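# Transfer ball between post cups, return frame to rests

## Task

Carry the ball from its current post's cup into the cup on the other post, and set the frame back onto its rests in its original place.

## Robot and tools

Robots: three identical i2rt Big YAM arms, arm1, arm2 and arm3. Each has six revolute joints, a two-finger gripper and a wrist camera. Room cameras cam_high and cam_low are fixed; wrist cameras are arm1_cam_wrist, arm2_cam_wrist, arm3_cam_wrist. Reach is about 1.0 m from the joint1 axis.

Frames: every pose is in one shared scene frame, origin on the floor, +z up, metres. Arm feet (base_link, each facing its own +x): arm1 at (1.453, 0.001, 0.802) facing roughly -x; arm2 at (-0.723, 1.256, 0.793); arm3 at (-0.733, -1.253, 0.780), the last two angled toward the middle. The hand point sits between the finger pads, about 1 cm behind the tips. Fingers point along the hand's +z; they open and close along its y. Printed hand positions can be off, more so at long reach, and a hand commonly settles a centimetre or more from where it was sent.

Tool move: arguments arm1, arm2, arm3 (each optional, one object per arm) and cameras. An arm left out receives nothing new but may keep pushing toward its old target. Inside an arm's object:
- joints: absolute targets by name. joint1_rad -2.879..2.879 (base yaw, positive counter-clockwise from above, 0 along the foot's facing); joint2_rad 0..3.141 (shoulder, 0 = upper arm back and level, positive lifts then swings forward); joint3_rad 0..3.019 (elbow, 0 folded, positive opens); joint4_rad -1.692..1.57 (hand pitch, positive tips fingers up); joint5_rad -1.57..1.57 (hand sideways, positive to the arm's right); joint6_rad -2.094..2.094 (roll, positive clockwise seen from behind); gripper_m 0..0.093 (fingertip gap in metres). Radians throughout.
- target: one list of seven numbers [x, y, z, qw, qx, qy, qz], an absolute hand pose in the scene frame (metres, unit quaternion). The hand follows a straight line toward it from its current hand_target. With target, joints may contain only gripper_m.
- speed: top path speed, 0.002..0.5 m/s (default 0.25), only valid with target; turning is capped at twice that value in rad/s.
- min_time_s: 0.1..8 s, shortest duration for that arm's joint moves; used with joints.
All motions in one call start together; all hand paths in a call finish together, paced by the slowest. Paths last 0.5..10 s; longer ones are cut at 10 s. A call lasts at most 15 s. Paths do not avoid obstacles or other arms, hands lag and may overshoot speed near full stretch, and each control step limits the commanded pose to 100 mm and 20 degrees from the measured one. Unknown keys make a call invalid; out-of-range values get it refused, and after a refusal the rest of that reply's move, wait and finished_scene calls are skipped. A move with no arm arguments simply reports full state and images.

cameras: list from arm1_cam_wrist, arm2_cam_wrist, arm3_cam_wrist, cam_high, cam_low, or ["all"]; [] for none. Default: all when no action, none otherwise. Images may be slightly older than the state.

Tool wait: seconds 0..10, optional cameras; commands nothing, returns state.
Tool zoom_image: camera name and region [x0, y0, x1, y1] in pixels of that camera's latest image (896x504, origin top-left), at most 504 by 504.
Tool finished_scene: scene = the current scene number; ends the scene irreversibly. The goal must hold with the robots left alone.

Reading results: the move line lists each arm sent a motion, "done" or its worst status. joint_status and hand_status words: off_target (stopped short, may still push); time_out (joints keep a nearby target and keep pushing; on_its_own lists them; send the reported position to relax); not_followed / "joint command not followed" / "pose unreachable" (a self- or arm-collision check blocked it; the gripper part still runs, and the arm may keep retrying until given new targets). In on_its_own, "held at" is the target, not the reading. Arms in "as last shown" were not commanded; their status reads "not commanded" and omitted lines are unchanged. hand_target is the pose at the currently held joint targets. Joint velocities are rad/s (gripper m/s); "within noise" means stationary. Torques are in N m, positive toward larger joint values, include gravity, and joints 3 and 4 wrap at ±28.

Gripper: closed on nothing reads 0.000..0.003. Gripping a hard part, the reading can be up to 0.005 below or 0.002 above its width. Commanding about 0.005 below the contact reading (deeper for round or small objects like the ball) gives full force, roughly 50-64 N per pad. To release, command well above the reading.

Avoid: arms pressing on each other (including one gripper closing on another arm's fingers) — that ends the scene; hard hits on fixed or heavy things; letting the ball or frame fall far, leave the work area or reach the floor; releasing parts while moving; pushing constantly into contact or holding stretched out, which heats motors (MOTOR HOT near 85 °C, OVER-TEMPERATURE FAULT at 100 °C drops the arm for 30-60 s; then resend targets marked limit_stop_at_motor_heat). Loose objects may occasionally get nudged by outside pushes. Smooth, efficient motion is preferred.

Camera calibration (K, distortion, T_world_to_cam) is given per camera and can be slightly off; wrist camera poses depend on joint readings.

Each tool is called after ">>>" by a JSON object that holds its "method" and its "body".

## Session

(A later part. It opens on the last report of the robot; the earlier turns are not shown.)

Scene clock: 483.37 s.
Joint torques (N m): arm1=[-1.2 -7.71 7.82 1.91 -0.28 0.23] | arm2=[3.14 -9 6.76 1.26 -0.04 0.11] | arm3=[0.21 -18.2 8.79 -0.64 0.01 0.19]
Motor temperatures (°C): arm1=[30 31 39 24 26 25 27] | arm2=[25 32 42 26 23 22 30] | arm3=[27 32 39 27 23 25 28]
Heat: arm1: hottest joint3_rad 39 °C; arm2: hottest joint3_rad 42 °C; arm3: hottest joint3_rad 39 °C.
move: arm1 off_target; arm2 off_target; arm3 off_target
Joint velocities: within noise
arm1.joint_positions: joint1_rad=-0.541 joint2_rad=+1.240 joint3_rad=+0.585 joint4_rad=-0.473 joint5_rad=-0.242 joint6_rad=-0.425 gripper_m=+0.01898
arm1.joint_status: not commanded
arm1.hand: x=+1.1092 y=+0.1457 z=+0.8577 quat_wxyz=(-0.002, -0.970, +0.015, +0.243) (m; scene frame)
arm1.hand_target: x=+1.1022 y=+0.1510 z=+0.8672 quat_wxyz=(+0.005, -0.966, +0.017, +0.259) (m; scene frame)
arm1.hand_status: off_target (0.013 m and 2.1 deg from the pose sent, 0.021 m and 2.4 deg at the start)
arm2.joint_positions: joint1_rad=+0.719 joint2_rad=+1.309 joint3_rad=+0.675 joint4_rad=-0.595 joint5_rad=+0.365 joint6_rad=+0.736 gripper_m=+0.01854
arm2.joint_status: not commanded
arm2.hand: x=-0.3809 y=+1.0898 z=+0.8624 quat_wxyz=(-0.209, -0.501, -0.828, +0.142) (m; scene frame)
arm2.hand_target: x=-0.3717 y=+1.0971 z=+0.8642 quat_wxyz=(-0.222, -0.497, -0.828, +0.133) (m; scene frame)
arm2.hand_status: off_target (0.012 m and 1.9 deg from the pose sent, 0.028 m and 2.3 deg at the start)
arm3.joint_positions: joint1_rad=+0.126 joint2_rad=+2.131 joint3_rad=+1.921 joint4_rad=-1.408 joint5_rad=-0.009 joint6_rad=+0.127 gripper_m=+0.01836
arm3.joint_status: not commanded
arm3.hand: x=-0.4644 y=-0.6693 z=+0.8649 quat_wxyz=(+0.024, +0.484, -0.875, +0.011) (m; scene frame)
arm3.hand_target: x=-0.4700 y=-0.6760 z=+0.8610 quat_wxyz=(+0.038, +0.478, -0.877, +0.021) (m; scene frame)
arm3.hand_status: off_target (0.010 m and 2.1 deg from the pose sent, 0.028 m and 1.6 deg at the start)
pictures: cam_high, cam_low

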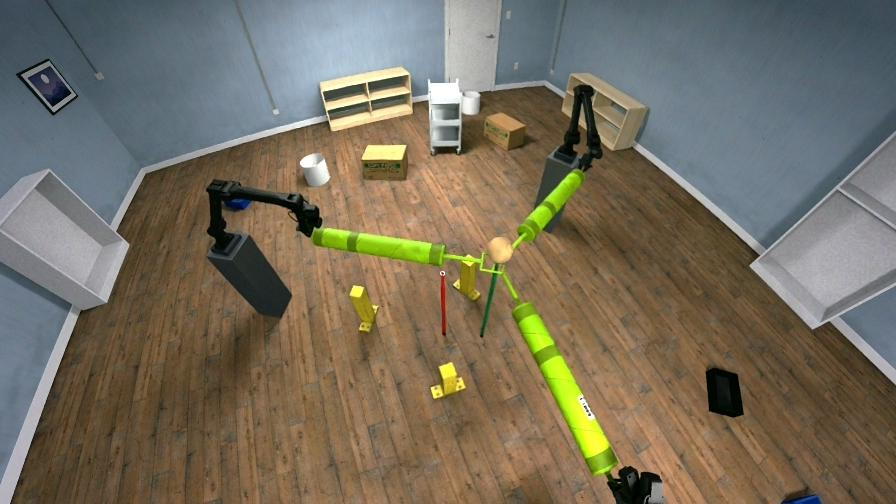

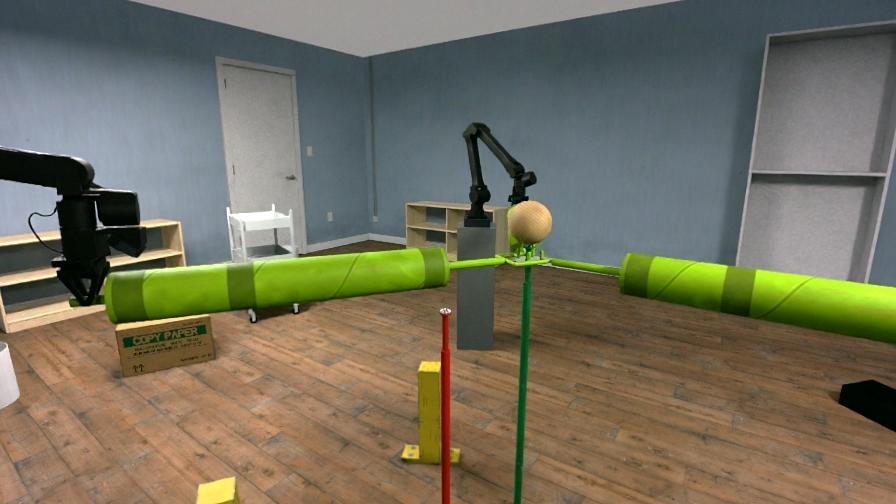

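>>> {"method": "move", "body": {"arm1": {"target": [1.103, 0.148, 0.834, 0.0045, -0.966, 0.017, 0.259], "speed": 0.05}, "arm2": {"target": [-0.3705, 1.094, 0.830, 0.222, 0.4975, 0.828, -0.133], "speed": 0.05}, "arm3": {"target": [-0.4691, -0.679, 0.824, -0.038, -0.478, 0.877, -0.021], "speed": 0.05}, "cameras": ["cam_low","cam_high"]}}

>>> {"method": "zoom_image", "body": {"camera": "cam_low", "region": [450, 170, 600, 320]}}

>>> {"method": "zoom_image", "body": {"camera": "cam_high", "region": [450, 220, 540, 310]}}

Scene clock: 494.57 s.
Joint torques (N m): arm1=[-0.62 -8.06 6.95 1.91 -0.14 0.28] | arm2=[2.55 -9.35 6.19 1.35 -0.12 0.05] | arm3=[-0.03 -18.2 8.36 -0.68 0.01 0.15]
Motor temperatures (°C): arm1=[30 30 38 24 26 25 27] | arm2=[25 32 39 26 23 22 30] | arm3=[27 33 38 27 23 25 28]
Heat: arm1: hottest joint3_rad 38 °C; arm2: hottest joint3_rad 39 °C; arm3: hottest joint3_rad 38 °C.
move: arm1 off_target; arm2 done; arm3 off_target
Joint velocities: within noise
arm1.joint_positions: joint1_rad=-0.541 joint2_rad=+1.315 joint3_rad=+0.537 joint4_rad=-0.345 joint5_rad=-0.242 joint6_rad=-0.423 gripper_m=+0.01898
arm1.joint_status: not commanded
arm1.hand: x=+1.1105 y=+0.1454 z=+0.8261 quat_wxyz=(-0.001, -0.970, +0.016, +0.244) (m; scene frame)
arm1.hand_target: x=+1.1032 y=+0.1480 z=+0.8341 quat_wxyz=(+0.004, -0.966, +0.017, +0.259) (m; scene frame)
arm1.hand_status: off_target (0.011 m and 1.9 deg from the pose sent, 0.025 m and 2.1 deg at the start)
arm2.joint_positions: joint1_rad=+0.719 joint2_rad=+1.388 joint3_rad=+0.634 joint4_rad=-0.473 joint5_rad=+0.365 joint6_rad=+0.736 gripper_m=+0.01854
arm2.joint_status: not commanded
arm2.hand: x=-0.3791 y=+1.0888 z=+0.8287 quat_wxyz=(-0.210, -0.501, -0.827, +0.142) (m; scene frame)
arm2.hand_target: x=-0.3707 y=+1.0941 z=+0.8302 quat_wxyz=(-0.222, -0.497, -0.828, +0.133) (m; scene frame)
arm2.hand_status: done (0.010 m and 1.8 deg from the pose sent, 0.034 m and 1.9 deg at the start)
arm3.joint_positions: joint1_rad=+0.126 joint2_rad=+2.153 joint3_rad=+1.862 joint4_rad=-1.322 joint5_rad=-0.009 joint6_rad=+0.127 gripper_m=+0.01836
arm3.joint_status: not commanded
arm3.hand: x=-0.4645 y=-0.6697 z=+0.8292 quat_wxyz=(+0.022, +0.484, -0.875, +0.010) (m; scene frame)
arm3.hand_target: x=-0.4690 y=-0.6789 z=+0.8240 quat_wxyz=(+0.038, +0.478, -0.877, +0.021) (m; scene frame)
arm3.hand_status: off_target (0.012 m and 2.4 deg from the pose sent, 0.042 m and 2.1 deg at the start)
pictures: cam_high, cam_low

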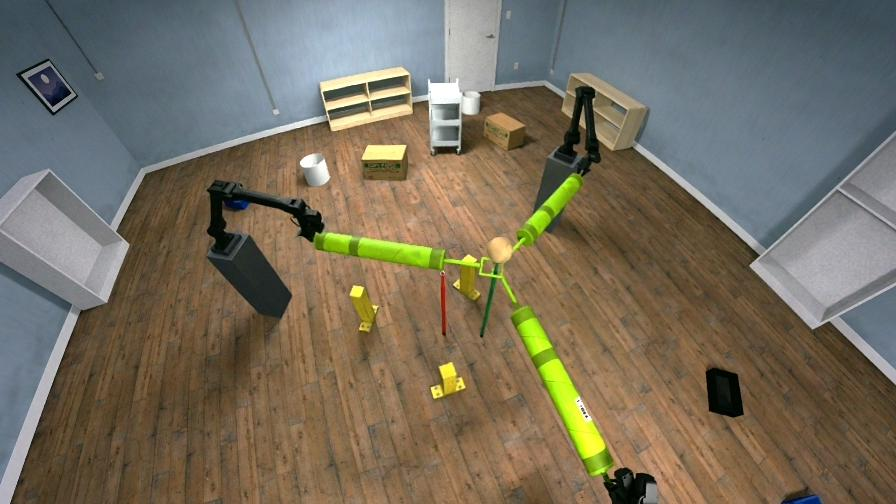

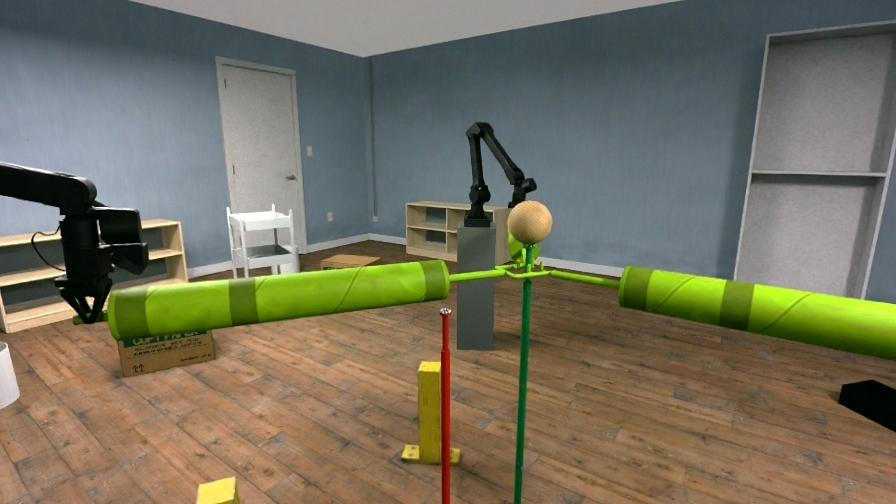

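Scaled by 3.360 from the camera's 896x504 image, which has a finer 1280x720 frame.

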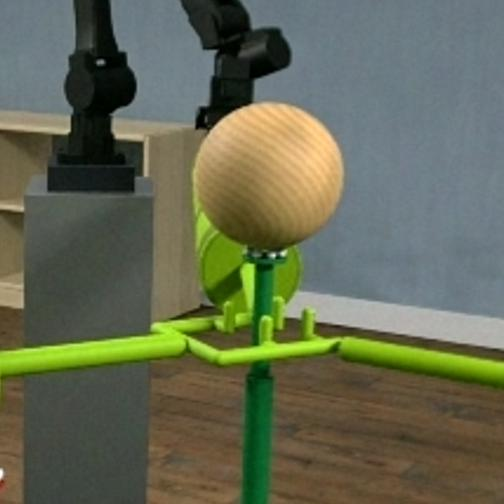

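Scaled by 5.600 from the camera's 896x504 image, which has a finer 1280x720 frame.

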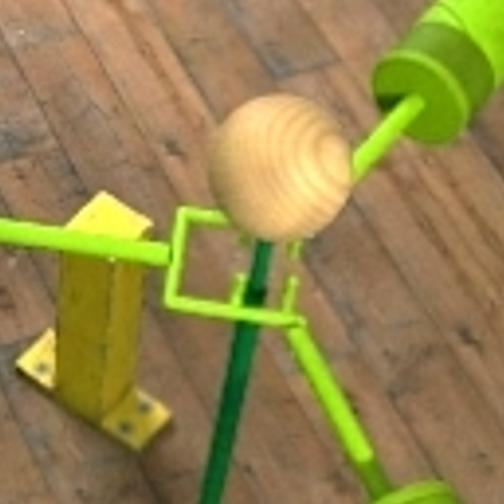

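>>> {"method": "move", "body": {"arm1": {"target": [1.022, 0.022, 0.836, 0.0045, -0.966, 0.017, 0.259], "speed": 0.07}, "arm2": {"target": [-0.4515, 0.968, 0.832, 0.222, 0.4975, 0.828, -0.133], "speed": 0.07}, "arm3": {"target": [-0.5501, -0.805, 0.824, -0.038, -0.478, 0.877, -0.021], "speed": 0.07}, "cameras": ["cam_low","cam_high"]}}

Scene clock: 519.63 s.
Joint torques (N m): arm1=[-0.26 -9.41 8.96 1.24 0.32 0.29] | arm2=[1.32 -11.46 5.64 0.88 -0.44 -0.03] | arm3=[1.2 -16.79 6.28 -0.91 -0.04 0.35]
Motor temperatures (°C): arm1=[30 30 37 24 26 25 28] | arm2=[25 32 37 26 23 22 30] | arm3=[27 33 36 27 23 25 28]
Heat: arm1: hottest joint3_rad 37 °C; arm2: hottest joint3_rad 37 °C; arm3: hottest joint3_rad 36 °C.
move: arm1 off_target; arm2 done; arm3 off_target
Joint velocities: within noise
arm1.joint_positions: joint1_rad=-0.093 joint2_rad=+1.413 joint3_rad=+0.615 joint4_rad=-0.277 joint5_rad=-0.028 joint6_rad=-0.025 gripper_m=+0.01898
arm1.joint_status: not commanded
arm1.hand: x=+1.0391 y=+0.0225 z=+0.8207 quat_wxyz=(+0.002, -0.971, +0.014, +0.240) (m; scene frame)
arm1.hand_target: x=+1.0226 y=+0.0220 z=+0.8363 quat_wxyz=(+0.004, -0.966, +0.017, +0.259) (m; scene frame)
arm1.hand_status: off_target (0.023 m and 2.3 deg from the pose sent, 0.152 m and 1.8 deg at the start)
arm2.joint_positions: joint1_rad=+0.261 joint2_rad=+1.381 joint3_rad=+0.594 joint4_rad=-0.328 joint5_rad=+0.171 joint6_rad=+0.299 gripper_m=+0.01854
arm2.joint_status: not commanded
arm2.hand: x=-0.4541 y=+0.9661 z=+0.8234 quat_wxyz=(-0.207, -0.500, -0.830, +0.136) (m; scene frame)
arm2.hand_target: x=-0.4514 y=+0.9680 z=+0.8318 quat_wxyz=(-0.222, -0.497, -0.828, +0.133) (m; scene frame)
arm2.hand_status: done (0.009 m and 1.7 deg from the pose sent, 0.141 m and 1.8 deg at the start)
arm3.joint_positions: joint1_rad=+0.153 joint2_rad=+1.840 joint3_rad=+1.300 joint4_rad=-1.094 joint5_rad=-0.011 joint6_rad=+0.150 gripper_m=+0.01836
arm3.joint_status: not commanded
arm3.hand: x=-0.5369 y=-0.7934 z=+0.8111 quat_wxyz=(+0.031, +0.485, -0.874, +0.016) (m; scene frame)
arm3.hand_target: x=-0.5496 y=-0.8045 z=+0.8232 quat_wxyz=(+0.038, +0.478, -0.877, +0.021) (m; scene frame)
arm3.hand_status: off_target (0.022 m and 1.4 deg from the pose sent, 0.160 m and 2.4 deg at the start)
pictures: cam_high, cam_low

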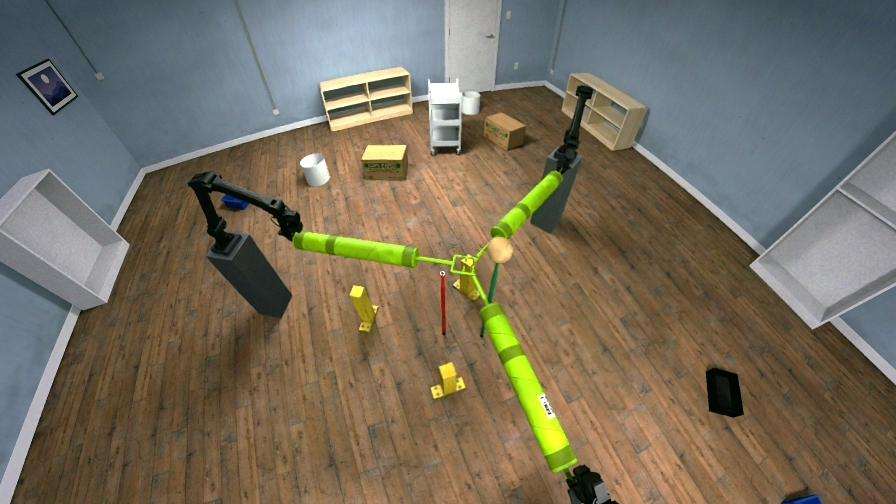

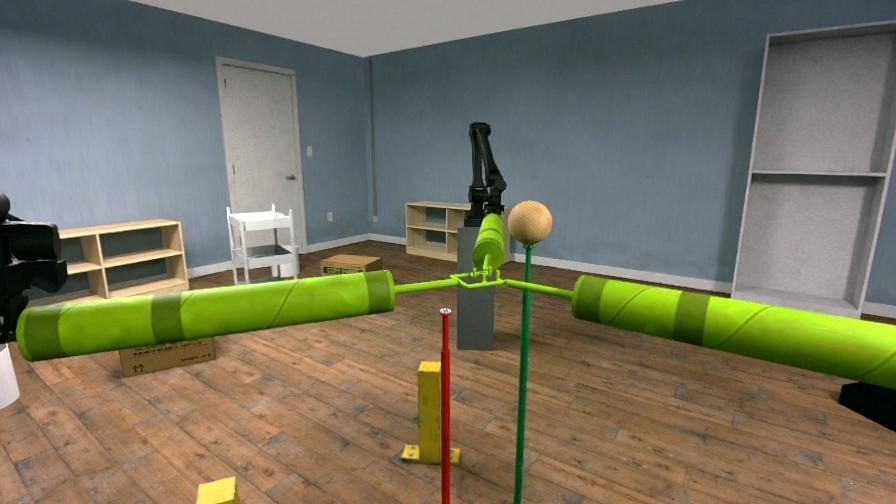

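>>> {"method": "move", "body": {"arm1": {"target": [0.908, -0.211, 0.873, 0.0045, -0.966, 0.017, 0.259], "speed": 0.1}, "arm2": {"target": [-0.564, 0.7355, 0.868, 0.222, 0.4975, 0.828, -0.133], "speed": 0.1}, "arm3": {"target": [-0.663, -1.037, 0.868, -0.038, -0.478, 0.877, -0.021], "speed": 0.1}, "cameras": ["cam_high"]}}

>>> {"method": "move", "body": {"arm1": {"target": [0.908, -0.211, 0.51, 0.0045, -0.966, 0.017, 0.259], "speed": 0.12}, "arm2": {"target": [-0.564, 0.7355, 0.50, 0.222, 0.4975, 0.828, -0.133], "speed": 0.12}, "arm3": {"target": [-0.663, -1.038, 0.497, -0.038, -0.478, 0.877, -0.021], "speed": 0.12}, "cameras": ["cam_high", "cam_low"]}}

Scene clock: 530.03 s.
Joint torques (N m): arm1=[-0.21 -16.32 11.06 0.29 0.76 0.23] | arm2=[1.85 -13.74 9.74 -0.17 -0.97 0.08] | arm3=[0.79 -6.36 7.38 -2.17 -0.15 0.32]
Motor temperatures (°C): arm1=[30 30 38 24 26 24 28] | arm2=[25 32 37 26 23 22 30] | arm3=[27 33 36 27 23 25 28]
Heat: arm1: hottest joint3_rad 38 °C; arm2: hottest joint3_rad 37 °C; arm3: hottest joint3_rad 36 °C.
move: arm1 off_target; arm2 off_target; arm3 off_target
Joint velocities: within noise
arm1.joint_positions: joint1_rad=+0.403 joint2_rad=+1.725 joint3_rad=+1.107 joint4_rad=-0.504 joint5_rad=+0.210 joint6_rad=+0.414 gripper_m=+0.01898
arm1.joint_status: not commanded
arm1.hand: x=+0.9242 y=-0.2026 z=+0.8466 quat_wxyz=(+0.007, -0.971, +0.013, +0.238) (m; scene frame)
arm1.hand_target: x=+0.9090 y=-0.2107 z=+0.8732 quat_wxyz=(+0.004, -0.966, +0.017, +0.259) (m; scene frame)
arm1.hand_status: off_target (0.032 m and 2.5 deg from the pose sent, 0.273 m and 2.3 deg at the start)
arm2.joint_positions: joint1_rad=-0.307 joint2_rad=+1.627 joint3_rad=+0.984 joint4_rad=-0.430 joint5_rad=-0.091 joint6_rad=-0.206 gripper_m=+0.01854
arm2.joint_status: not commanded
arm2.hand: x=-0.5736 y=+0.7436 z=+0.8602 quat_wxyz=(-0.215, -0.499, -0.827, +0.142) (m; scene frame)
arm2.hand_target: x=-0.5642 y=+0.7359 z=+0.8681 quat_wxyz=(-0.222, -0.498, -0.828, +0.133) (m; scene frame)
arm2.hand_status: off_target (0.015 m and 1.4 deg from the pose sent, 0.259 m and 1.8 deg at the start)
arm3.joint_positions: joint1_rad=+0.223 joint2_rad=+1.104 joint3_rad=+0.658 joint4_rad=-1.150 joint5_rad=-0.013 joint6_rad=+0.219 gripper_m=+0.01836
arm3.joint_status: not commanded
arm3.hand: x=-0.6521 y=-1.0161 z=+0.8650 quat_wxyz=(+0.016, +0.486, -0.874, +0.004) (m; scene frame)
arm3.hand_target: x=-0.6621 y=-1.0357 z=+0.8669 quat_wxyz=(+0.038, +0.478, -0.877, +0.021) (m; scene frame)
arm3.hand_status: off_target (0.024 m and 3.3 deg from the pose sent, 0.280 m and 1.4 deg at the start)
pictures: cam_high

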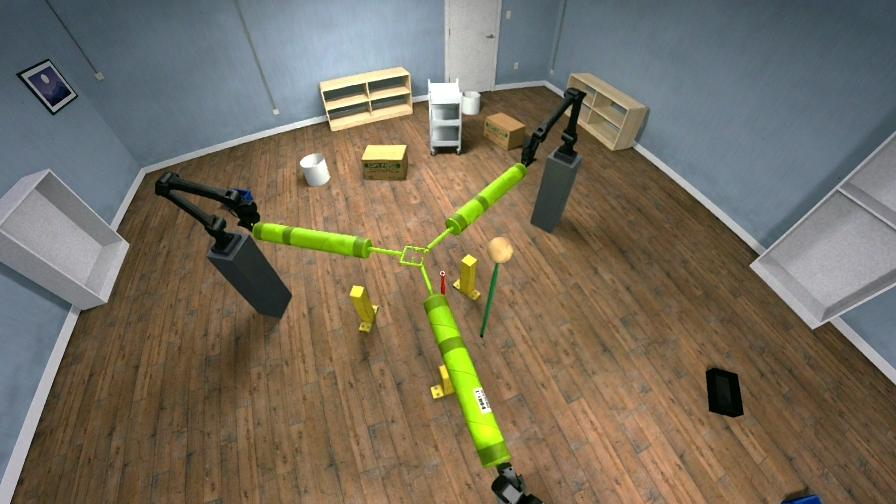

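Scene clock: 533.73 s.
Joint torques (N m): arm1=[-1.2 -19.72 3.54 1.62 0.45 0.14] | arm2=[1.55 -17.55 2.59 1.16 -0.62 0.09] | arm3=[0.5 -8.47 -2.81 0.35 -0.19 0.27]
Motor temperatures (°C): arm1=[30 30 37 24 26 24 28] | arm2=[25 33 36 26 24 22 30] | arm3=[27 33 35 27 23 25 28]
Heat: arm1: hottest joint3_rad 37 °C; arm2: hottest joint3_rad 36 °C; arm3: hottest joint3_rad 35 °C.
move: arm1 off_target; arm2 done; arm3 off_target
Joint velocities: within noise
arm1.joint_positions: joint1_rad=+0.416 joint2_rad=+2.527 joint3_rad=+1.206 joint4_rad=+0.199 joint5_rad=+0.220 joint6_rad=+0.426 gripper_m=+0.01898
arm1.joint_status: not commanded
arm1.hand: x=+0.9242 y=-0.2075 z=+0.4975 quat_wxyz=(+0.008, -0.970, +0.014, +0.241) (m; scene frame)
arm1.hand_target: x=+0.9083 y=-0.2109 z=+0.5102 quat_wxyz=(+0.004, -0.966, +0.017, +0.259) (m; scene frame)
arm1.hand_status: off_target (0.021 m and 2.2 deg from the pose sent, 0.337 m and 2.5 deg at the start)
arm2.joint_positions: joint1_rad=-0.306 joint2_rad=+2.510 joint3_rad=+1.078 joint4_rad=+0.347 joint5_rad=-0.102 joint6_rad=-0.210 gripper_m=+0.01854
arm2.joint_status: not commanded
arm2.hand: x=-0.5687 y=+0.7377 z=+0.5043 quat_wxyz=(-0.214, -0.497, -0.830, +0.135) (m; scene frame)
arm2.hand_target: x=-0.5640 y=+0.7358 z=+0.5000 quat_wxyz=(-0.222, -0.497, -0.828, +0.133) (m; scene frame)
arm2.hand_status: done (0.007 m and 1.0 deg from the pose sent, 0.360 m and 1.4 deg at the start)
arm3.joint_positions: joint1_rad=+0.223 joint2_rad=+2.388 joint3_rad=+0.581 joint4_rad=+0.186 joint5_rad=-0.013 joint6_rad=+0.220 gripper_m=+0.01836
arm3.joint_status: not commanded
arm3.hand: x=-0.6557 y=-1.0247 z=+0.4995 quat_wxyz=(+0.025, +0.486, -0.874, +0.013) (m; scene frame)
arm3.hand_target: x=-0.6628 y=-1.0379 z=+0.4974 quat_wxyz=(+0.038, +0.478, -0.877, +0.021) (m; scene frame)
arm3.hand_status: off_target (0.015 m and 2.0 deg from the pose sent, 0.369 m and 3.3 deg at the start)
pictures: cam_high, cam_low

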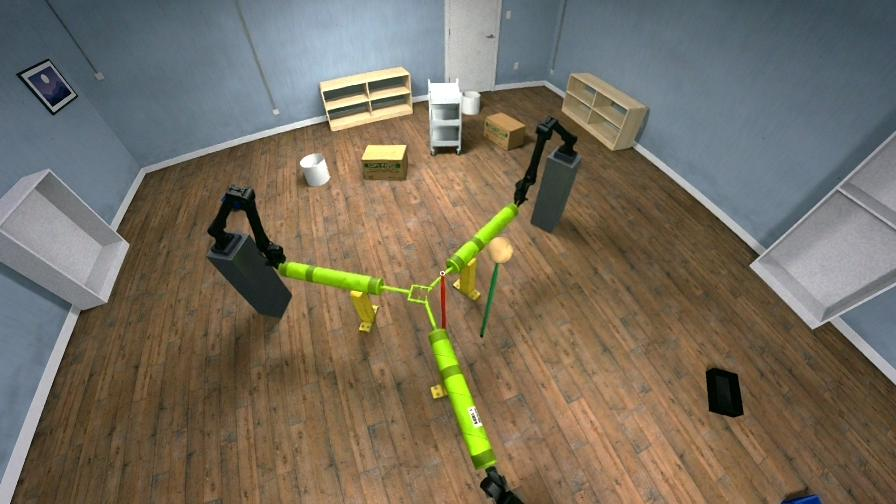

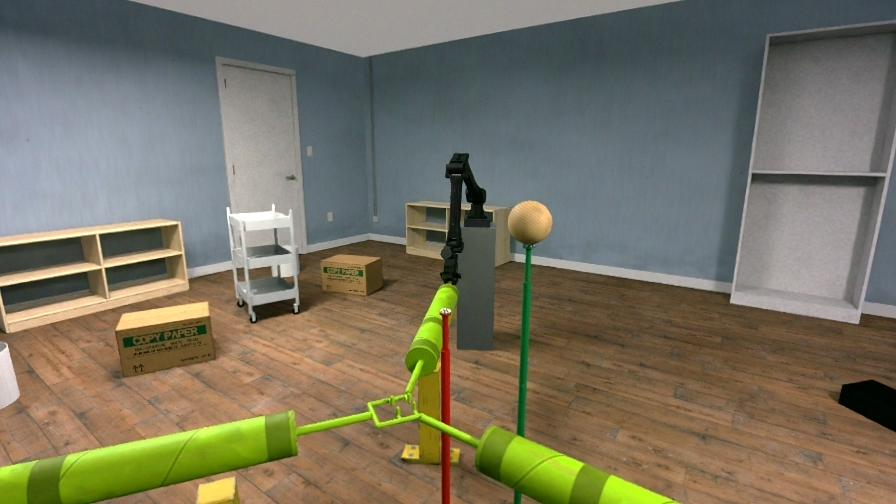

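>>> {"method": "move", "body": {"arm1": {"target": [0.908, -0.209, 0.4632, 0.0045, -0.966, 0.017, 0.259], "speed": 0.06}, "arm2": {"target": [-0.566, 0.739, 0.4506, 0.222, 0.4975, 0.828, -0.133], "speed": 0.06}, "arm3": {"target": [-0.662, -1.034, 0.4542, -0.038, -0.478, 0.877, -0.021], "speed": 0.06}, "cameras": []}}

>>> {"method": "move", "body": {"arm1": {"target": [0.909, -0.2065, 0.441, 0.0045, -0.966, 0.017, 0.259], "speed": 0.03}, "arm2": {"target": [-0.567, 0.745, 0.429, 0.222, 0.4975, 0.828, -0.133], "speed": 0.03}, "arm3": {"target": [-0.661, -1.029, 0.436, -0.038, -0.478, 0.877, -0.021], "speed": 0.03}, "cameras": ["all"]}}

Scene clock: 543.77 s.
Joint torques (N m): arm1=[-1.26 -19.72 3.17 1.69 0.39 0.11] | arm2=[1.32 -17.61 1.95 1.22 -0.62 0.07] | arm3=[0.56 -9.17 -3.17 0.43 -0.2 0.28]
Motor temperatures (°C): arm1=[30 31 35 24 26 24 28] | arm2=[25 32 35 26 24 22 30] | arm3=[27 33 33 27 23 25 28]
Heat: arm1: hottest joint3_rad 35 °C; arm2: hottest joint3_rad 35 °C; arm3: hottest joint2_rad 33 °C.
move: arm1 off_target; arm2 done; arm3 off_target
Joint velocities: within noise
arm1.joint_positions: joint1_rad=+0.414 joint2_rad=+2.642 joint3_rad=+1.277 joint4_rad=+0.246 joint5_rad=+0.220 joint6_rad=+0.425 gripper_m=+0.01898
arm1.joint_status: not commanded
arm1.hand: x=+0.9239 y=-0.2058 z=+0.4526 quat_wxyz=(+0.008, -0.970, +0.015, +0.242) (m; scene frame)
arm1.hand_target: x=+0.9083 y=-0.2088 z=+0.4634 quat_wxyz=(+0.005, -0.966, +0.017, +0.259) (m; scene frame)
arm1.hand_status: off_target (0.019 m and 2.1 deg from the pose sent, 0.038 m and 2.2 deg at the start)
arm2.joint_positions: joint1_rad=-0.306 joint2_rad=+2.637 joint3_rad=+1.152 joint4_rad=+0.406 joint5_rad=-0.103 joint6_rad=-0.209 gripper_m=+0.01854
arm2.joint_status: not commanded
arm2.hand: x=-0.5684 y=+0.7379 z=+0.4571 quat_wxyz=(-0.216, -0.496, -0.830, +0.136) (m; scene frame)
arm2.hand_target: x=-0.5660 y=+0.7391 z=+0.4507 quat_wxyz=(-0.222, -0.497, -0.828, +0.133) (m; scene frame)
arm2.hand_status: done (0.007 m and 0.8 deg from the pose sent, 0.054 m and 0.9 deg at the start)
arm3.joint_positions: joint1_rad=+0.223 joint2_rad=+2.536 joint3_rad=+0.663 joint4_rad=+0.244 joint5_rad=-0.013 joint6_rad=+0.220 gripper_m=+0.01836
arm3.joint_status: not commanded
arm3.hand: x=-0.6554 y=-1.0236 z=+0.4564 quat_wxyz=(+0.028, +0.486, -0.874, +0.015) (m; scene frame)
arm3.hand_target: x=-0.6618 y=-1.0341 z=+0.4544 quat_wxyz=(+0.038, +0.478, -0.877, +0.021) (m; scene frame)
arm3.hand_status: off_target (0.012 m and 1.6 deg from the pose sent, 0.047 m and 2.0 deg at the start)
pictures: none
No camera images: "cameras" was empty.

Scene clock: 545.00 s.
Joint torques (N m): arm1=[-1.38 -18.14 4.05 1.99 0.31 0.11] | arm2=[1.32 -15.97 2.18 1.47 -0.53 0.06] | arm3=[0.73 -8.53 -2.26 0.5 -0.14 0.3]
Motor temperatures (°C): arm1=[30 31 35 24 26 24 28] | arm2=[25 33 34 26 24 22 30] | arm3=[27 33 33 27 23 25 28]
Heat: arm1: hottest joint3_rad 35 °C; arm2: hottest joint3_rad 34 °C; arm3: hottest joint2_rad 33 °C.
move: arm1 off_target; arm2 off_target; arm3 off_target
Joint velocities: within noise
arm1.joint_positions: joint1_rad=+0.411 joint2_rad=+2.676 joint3_rad=+1.298 joint4_rad=+0.262 joint5_rad=+0.221 joint6_rad=+0.422 gripper_m=+0.01898
arm1.joint_status: not commanded
arm1.hand: x=+0.9236 y=-0.2043 z=+0.4397 quat_wxyz=(+0.008, -0.970, +0.015, +0.243) (m; scene frame)
arm1.hand_target: x=+0.9094 y=-0.2063 z=+0.4414 quat_wxyz=(+0.005, -0.966, +0.017, +0.259) (m; scene frame)
arm1.hand_status: off_target (0.015 m and 1.9 deg from the pose sent, 0.019 m and 2.1 deg at the start)
arm2.joint_positions: joint1_rad=-0.305 joint2_rad=+2.671 joint3_rad=+1.168 joint4_rad=+0.433 joint5_rad=-0.104 joint6_rad=-0.208 gripper_m=+0.01854
arm2.joint_status: not commanded
arm2.hand: x=-0.5680 y=+0.7385 z=+0.4454 quat_wxyz=(-0.220, -0.496, -0.829, +0.139) (m; scene frame)
arm2.hand_target: x=-0.5672 y=+0.7455 z=+0.4297 quat_wxyz=(-0.222, -0.497, -0.828, +0.133) (m; scene frame)
arm2.hand_status: off_target (0.018 m and 0.7 deg from the pose sent, 0.029 m and 0.8 deg at the start)
arm3.joint_positions: joint1_rad=+0.223 joint2_rad=+2.578 joint3_rad=+0.697 joint4_rad=+0.249 joint5_rad=-0.014 joint6_rad=+0.220 gripper_m=+0.01836
arm3.joint_status: not commanded
arm3.hand: x=-0.6549 y=-1.0214 z=+0.4426 quat_wxyz=(+0.030, +0.485, -0.874, +0.016) (m; scene frame)
arm3.hand_target: x=-0.6608 y=-1.0291 z=+0.4364 quat_wxyz=(+0.038, +0.478, -0.877, +0.021) (m; scene frame)
arm3.hand_status: off_target (0.012 m and 1.4 deg from the pose sent, 0.022 m and 1.6 deg at the start)
pictures: arm1_cam_wrist, arm2_cam_wrist, arm3_cam_wrist, cam_high, cam_low
camera_calibration:
arm1_cam_wrist: T_world_to_cam=[[0.0374526, 0.998814, 0.0311161, 0.153858], [0.989082, -0.0414928, 0.141402, -0.983034], [0.142526, 0.0254805, -0.989463, 0.43507], [0, 0, 0, 1]] pos_world=[0.90453, -0.20555, 0.564701]
arm2_cam_wrist: T_world_to_cam=[[-0.884926, -0.465534, 0.0135853, -0.166492], [-0.462624, 0.882011, 0.0896451, -0.947412], [-0.0537152, 0.0730444, -0.995881, 0.484646], [0, 0, 0, 1]] pos_world=[-0.559596, 0.722719, 0.569843]
arm3_cam_wrist: T_world_to_cam=[[0.852422, -0.522833, -0.00475306, 0.0261406], [-0.396532, -0.652374, 0.645888, -1.20984], [-0.340792, -0.548684, -0.763418, -0.317944], [0, 0, 0, 1]] pos_world=[-0.610376, -0.950051, 0.538821]

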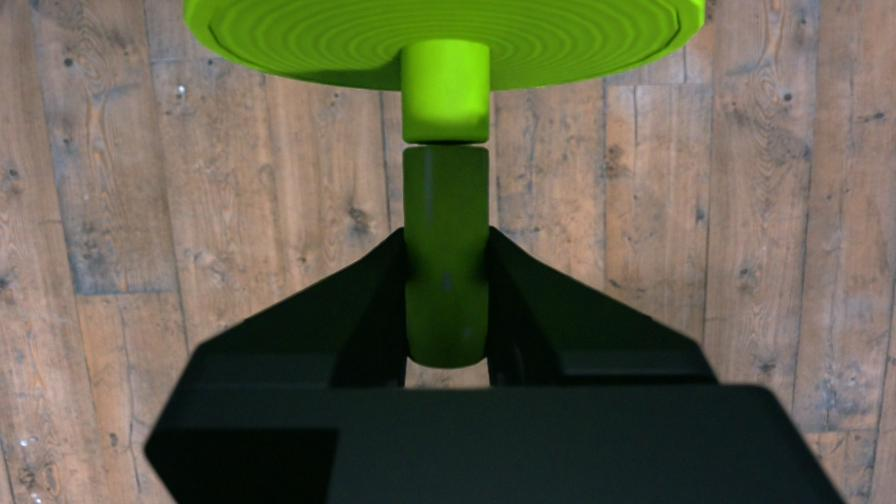

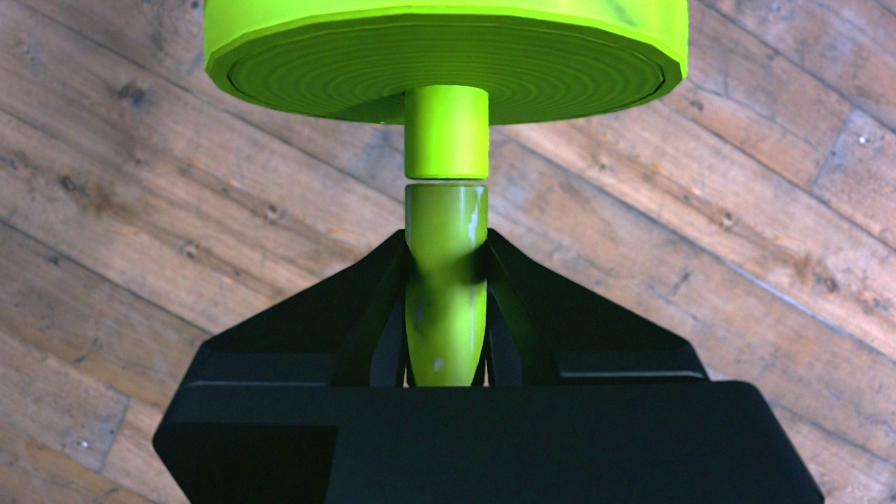

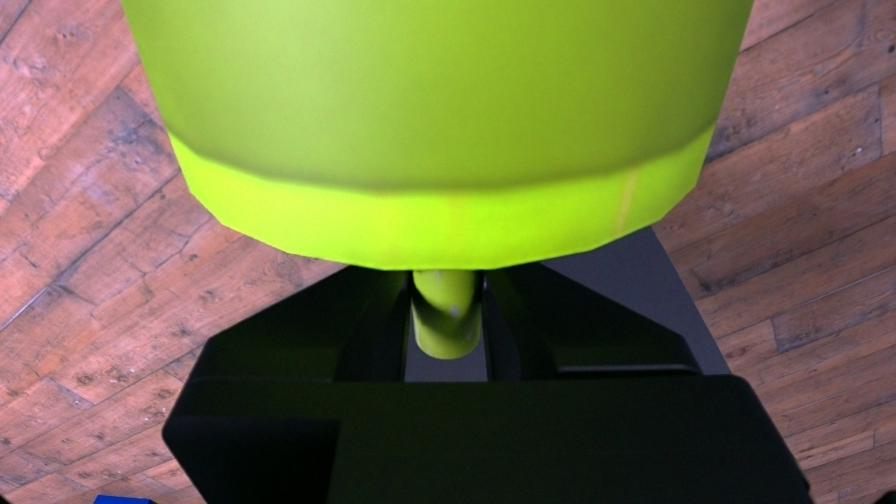

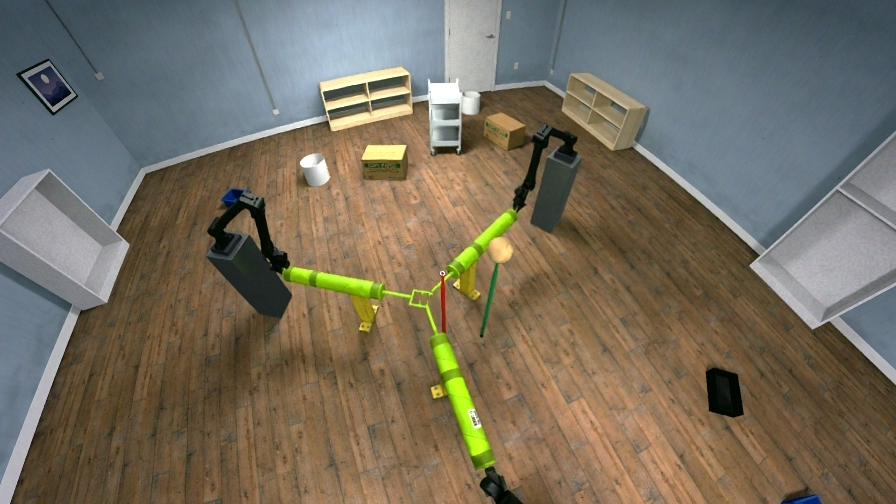

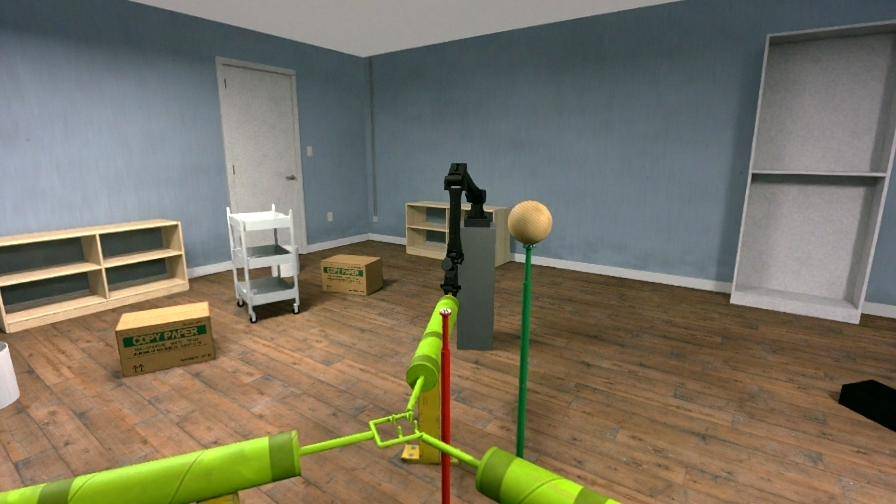

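>>> {"method": "move", "body": {"arm1": {"joints": {"gripper_m": 0.085}}, "arm2": {"joints": {"gripper_m": 0.085}}, "arm3": {"joints": {"gripper_m": 0.085}}}}

>>> {"method": "move", "body": {"arm1": {"target": [0.98, -0.206, 0.56, 0.0045, -0.966, 0.017, 0.259], "speed": 0.15}, "arm2": {"target": [-0.593, 0.793, 0.56, 0.222, 0.4975, 0.828, -0.133], "speed": 0.15}, "arm3": {"target": [-0.645, -1.012, 0.60, -0.038, -0.478, 0.877, -0.021], "speed": 0.15}, "cameras": ["all"]}}

Scene clock: 551.37 s.
Joint torques (N m): arm1=[-1.32 -18.49 3.71 1.84 0.29 0.11] | arm2=[1.38 -16.38 2.11 1.26 -0.3 0.06] | arm3=[0.73 -9.05 -2.39 0.5 -0.01 0.09]
Motor temperatures (°C): arm1=[29 31 34 24 26 24 28] | arm2=[25 34 34 26 24 21 30] | arm3=[27 32 32 27 23 25 28]
Heat: arm1: hottest joint3_rad 34 °C; arm2: hottest joint2_rad 34 °C; arm3: hottest joint2_rad 32 °C.
move: arm1 done; arm2 done; arm3 done
Joint velocities: within noise
arm1.joint_positions: joint1_rad=+0.411 joint2_rad=+2.681 joint3_rad=+1.302 joint4_rad=+0.266 joint5_rad=+0.221 joint6_rad=+0.422 gripper_m=+0.08481
arm1.joint_status: all done
arm1.hand: x=+0.9228 y=-0.2046 z=+0.4381 quat_wxyz=(+0.008, -0.969, +0.015, +0.245) (m; scene frame)
arm1.hand_target: x=+0.9093 y=-0.2063 z=+0.4414 quat_wxyz=(+0.005, -0.966, +0.017, +0.259) (m; scene frame)
arm1.hand_status: not commanded
arm2.joint_positions: joint1_rad=-0.305 joint2_rad=+2.677 joint3_rad=+1.169 joint4_rad=+0.438 joint5_rad=-0.111 joint6_rad=-0.208 gripper_m=+0.08483
arm2.joint_status: all done
arm2.hand: x=-0.5674 y=+0.7404 z=+0.4429 quat_wxyz=(-0.222, -0.495, -0.829, +0.136) (m; scene frame)
arm2.hand_target: x=-0.5672 y=+0.7456 z=+0.4296 quat_wxyz=(-0.222, -0.497, -0.828, +0.133) (m; scene frame)
arm2.hand_status: not commanded
arm3.joint_positions: joint1_rad=+0.223 joint2_rad=+2.586 joint3_rad=+0.697 joint4_rad=+0.249 joint5_rad=-0.017 joint6_rad=+0.236 gripper_m=+0.08485
arm3.joint_status: all done
arm3.hand: x=-0.6564 y=-1.0240 z=+0.4409 quat_wxyz=(+0.033, +0.479, -0.877, +0.017) (m; scene frame)
arm3.hand_target: x=-0.6608 y=-1.0290 z=+0.4364 quat_wxyz=(+0.038, +0.478, -0.877, +0.021) (m; scene frame)
arm3.hand_status: not commanded
pictures: none

Scene clock: 553.30 s.
Joint torques (N m): arm1=[0.38 -17.96 1.73 1.06 0.32 0.32] | arm2=[0.38 -17.85 0.59 0.39 -0.32 -0.17] | arm3=[-0.79 -10.34 0.77 -0.05 0.1 -0.08]
Motor temperatures (°C): arm1=[29 32 34 24 26 24 27] | arm2=[25 34 33 26 24 21 30] | arm3=[27 32 32 27 23 25 28]
Heat: arm1: hottest joint3_rad 34 °C; arm2: hottest joint2_rad 34 °C; arm3: hottest joint2_rad 32 °C.
move: arm1 off_target; arm2 done; arm3 done
Joint velocities: within noise
arm1.joint_positions: joint1_rad=+0.457 joint2_rad=+2.360 joint3_rad=+0.963 joint4_rad=+0.287 joint5_rad=+0.251 joint6_rad=+0.462 gripper_m=+0.08490
arm1.joint_status: not commanded
arm1.hand: x=+0.9821 y=-0.1977 z=+0.5501 quat_wxyz=(+0.010, -0.968, +0.016, +0.252) (m; scene frame)
arm1.hand_target: x=+0.9800 y=-0.2060 z=+0.5598 quat_wxyz=(+0.004, -0.966, +0.017, +0.259) (m; scene frame)
arm1.hand_status: off_target (0.013 m and 1.0 deg from the pose sent, 0.135 m and 1.8 deg at the start)
arm2.joint_positions: joint1_rad=-0.325 joint2_rad=+2.352 joint3_rad=+0.843 joint4_rad=+0.430 joint5_rad=-0.125 joint6_rad=-0.214 gripper_m=+0.08492
arm2.joint_status: not commanded
arm2.hand: x=-0.5889 y=+0.7941 z=+0.5535 quat_wxyz=(-0.222, -0.500, -0.827, +0.131) (m; scene frame)
arm2.hand_target: x=-0.5930 y=+0.7930 z=+0.5598 quat_wxyz=(-0.222, -0.498, -0.828, +0.133) (m; scene frame)
arm2.hand_status: done (0.008 m and 0.4 deg from the pose sent, 0.131 m and 0.5 deg at the start)
arm3.joint_positions: joint1_rad=+0.207 joint2_rad=+2.010 joint3_rad=+0.526 joint4_rad=-0.174 joint5_rad=-0.017 joint6_rad=+0.221 gripper_m=+0.08494
arm3.joint_status: not commanded
arm3.hand: x=-0.6479 y=-1.0128 z=+0.5952 quat_wxyz=(+0.040, +0.478, -0.877, +0.023) (m; scene frame)
arm3.hand_target: x=-0.6450 y=-1.0120 z=+0.5999 quat_wxyz=(+0.038, +0.478, -0.877, +0.021) (m; scene frame)
arm3.hand_status: done (0.006 m and 0.4 deg from the pose sent, 0.160 m and 0.7 deg at the start)
pictures: arm1_cam_wrist, arm2_cam_wrist, arm3_cam_wrist, cam_high, cam_low
camera_calibration:
arm1_cam_wrist: T_world_to_cam=[[0.0396554, 0.99868, 0.0326457, 0.138663], [0.991393, -0.0434037, 0.123519, -1.04902], [0.124773, 0.0274665, -0.991805, 0.554976], [0, 0, 0, 1]] pos_world=[0.96525, -0.199255, 0.675475]
arm2_cam_wrist: T_world_to_cam=[[-0.887111, -0.461542, -0.00356462, -0.155479], [-0.459816, 0.883072, 0.0935582, -1.0172], [-0.0400332, 0.0846356, -0.995607, 0.585776], [0, 0, 0, 1]] pos_world=[-0.582201, 0.776923, 0.677816]
arm3_cam_wrist: T_world_to_cam=[[0.843595, -0.536976, -0.00220511, 0.0037806], [-0.399792, -0.630809, 0.665016, -1.29164], [-0.358489, -0.560123, -0.746826, -0.227212], [0, 0, 0, 1]] pos_world=[-0.60103, -0.940015, 0.689282]

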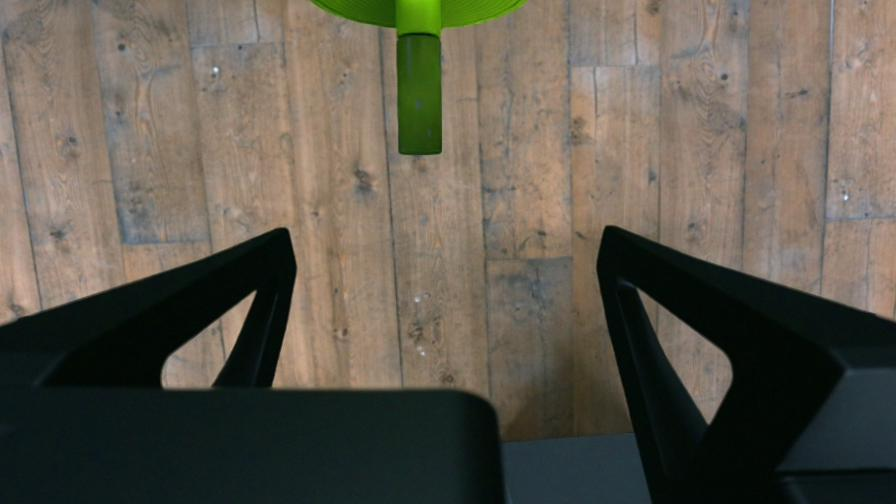

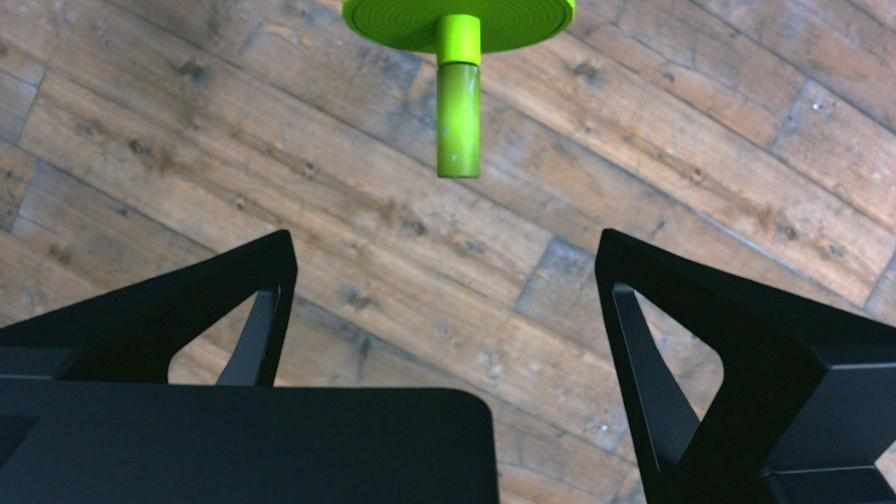

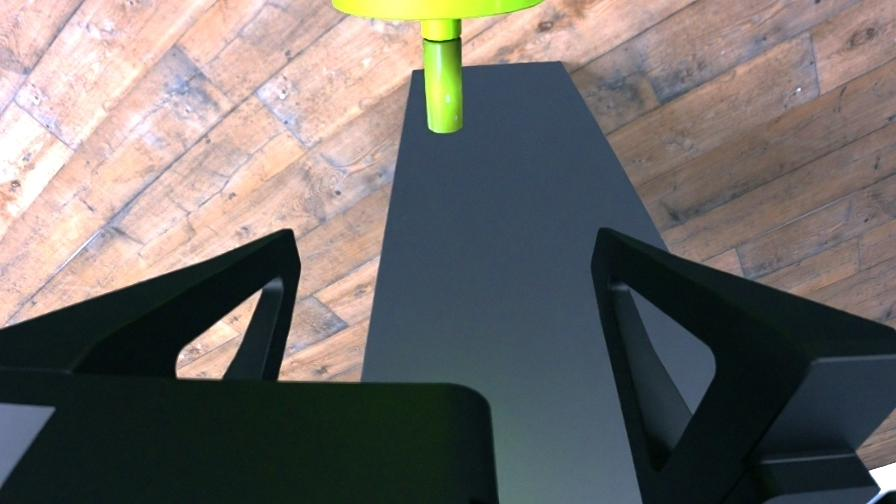

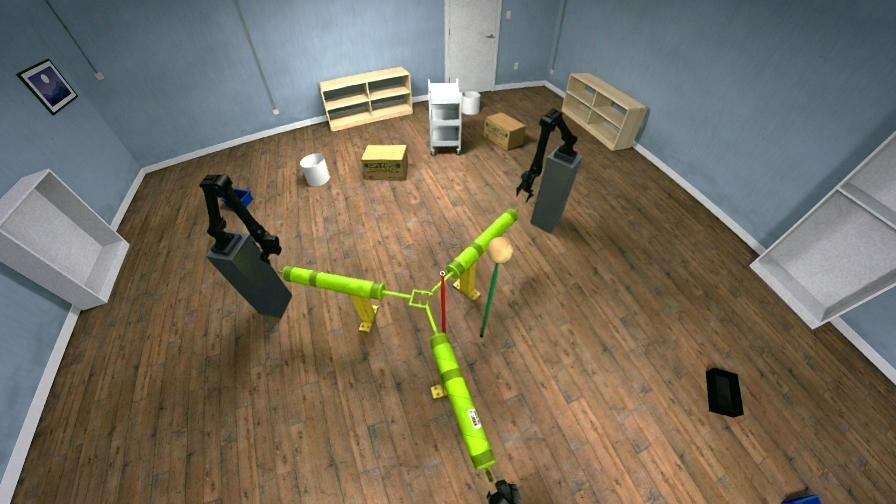

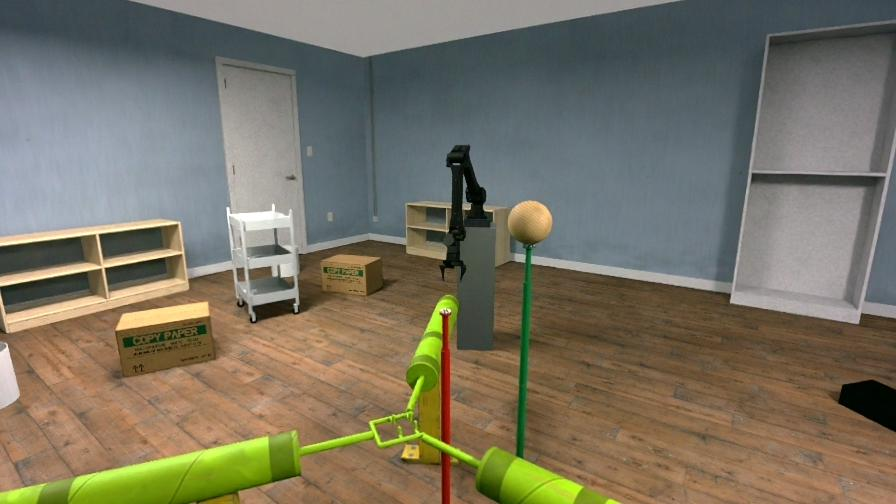

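Done. Proceed.

>>> {"method": "finished_scene", "body": {"scene": 1}}

The scene is finished: the task was done.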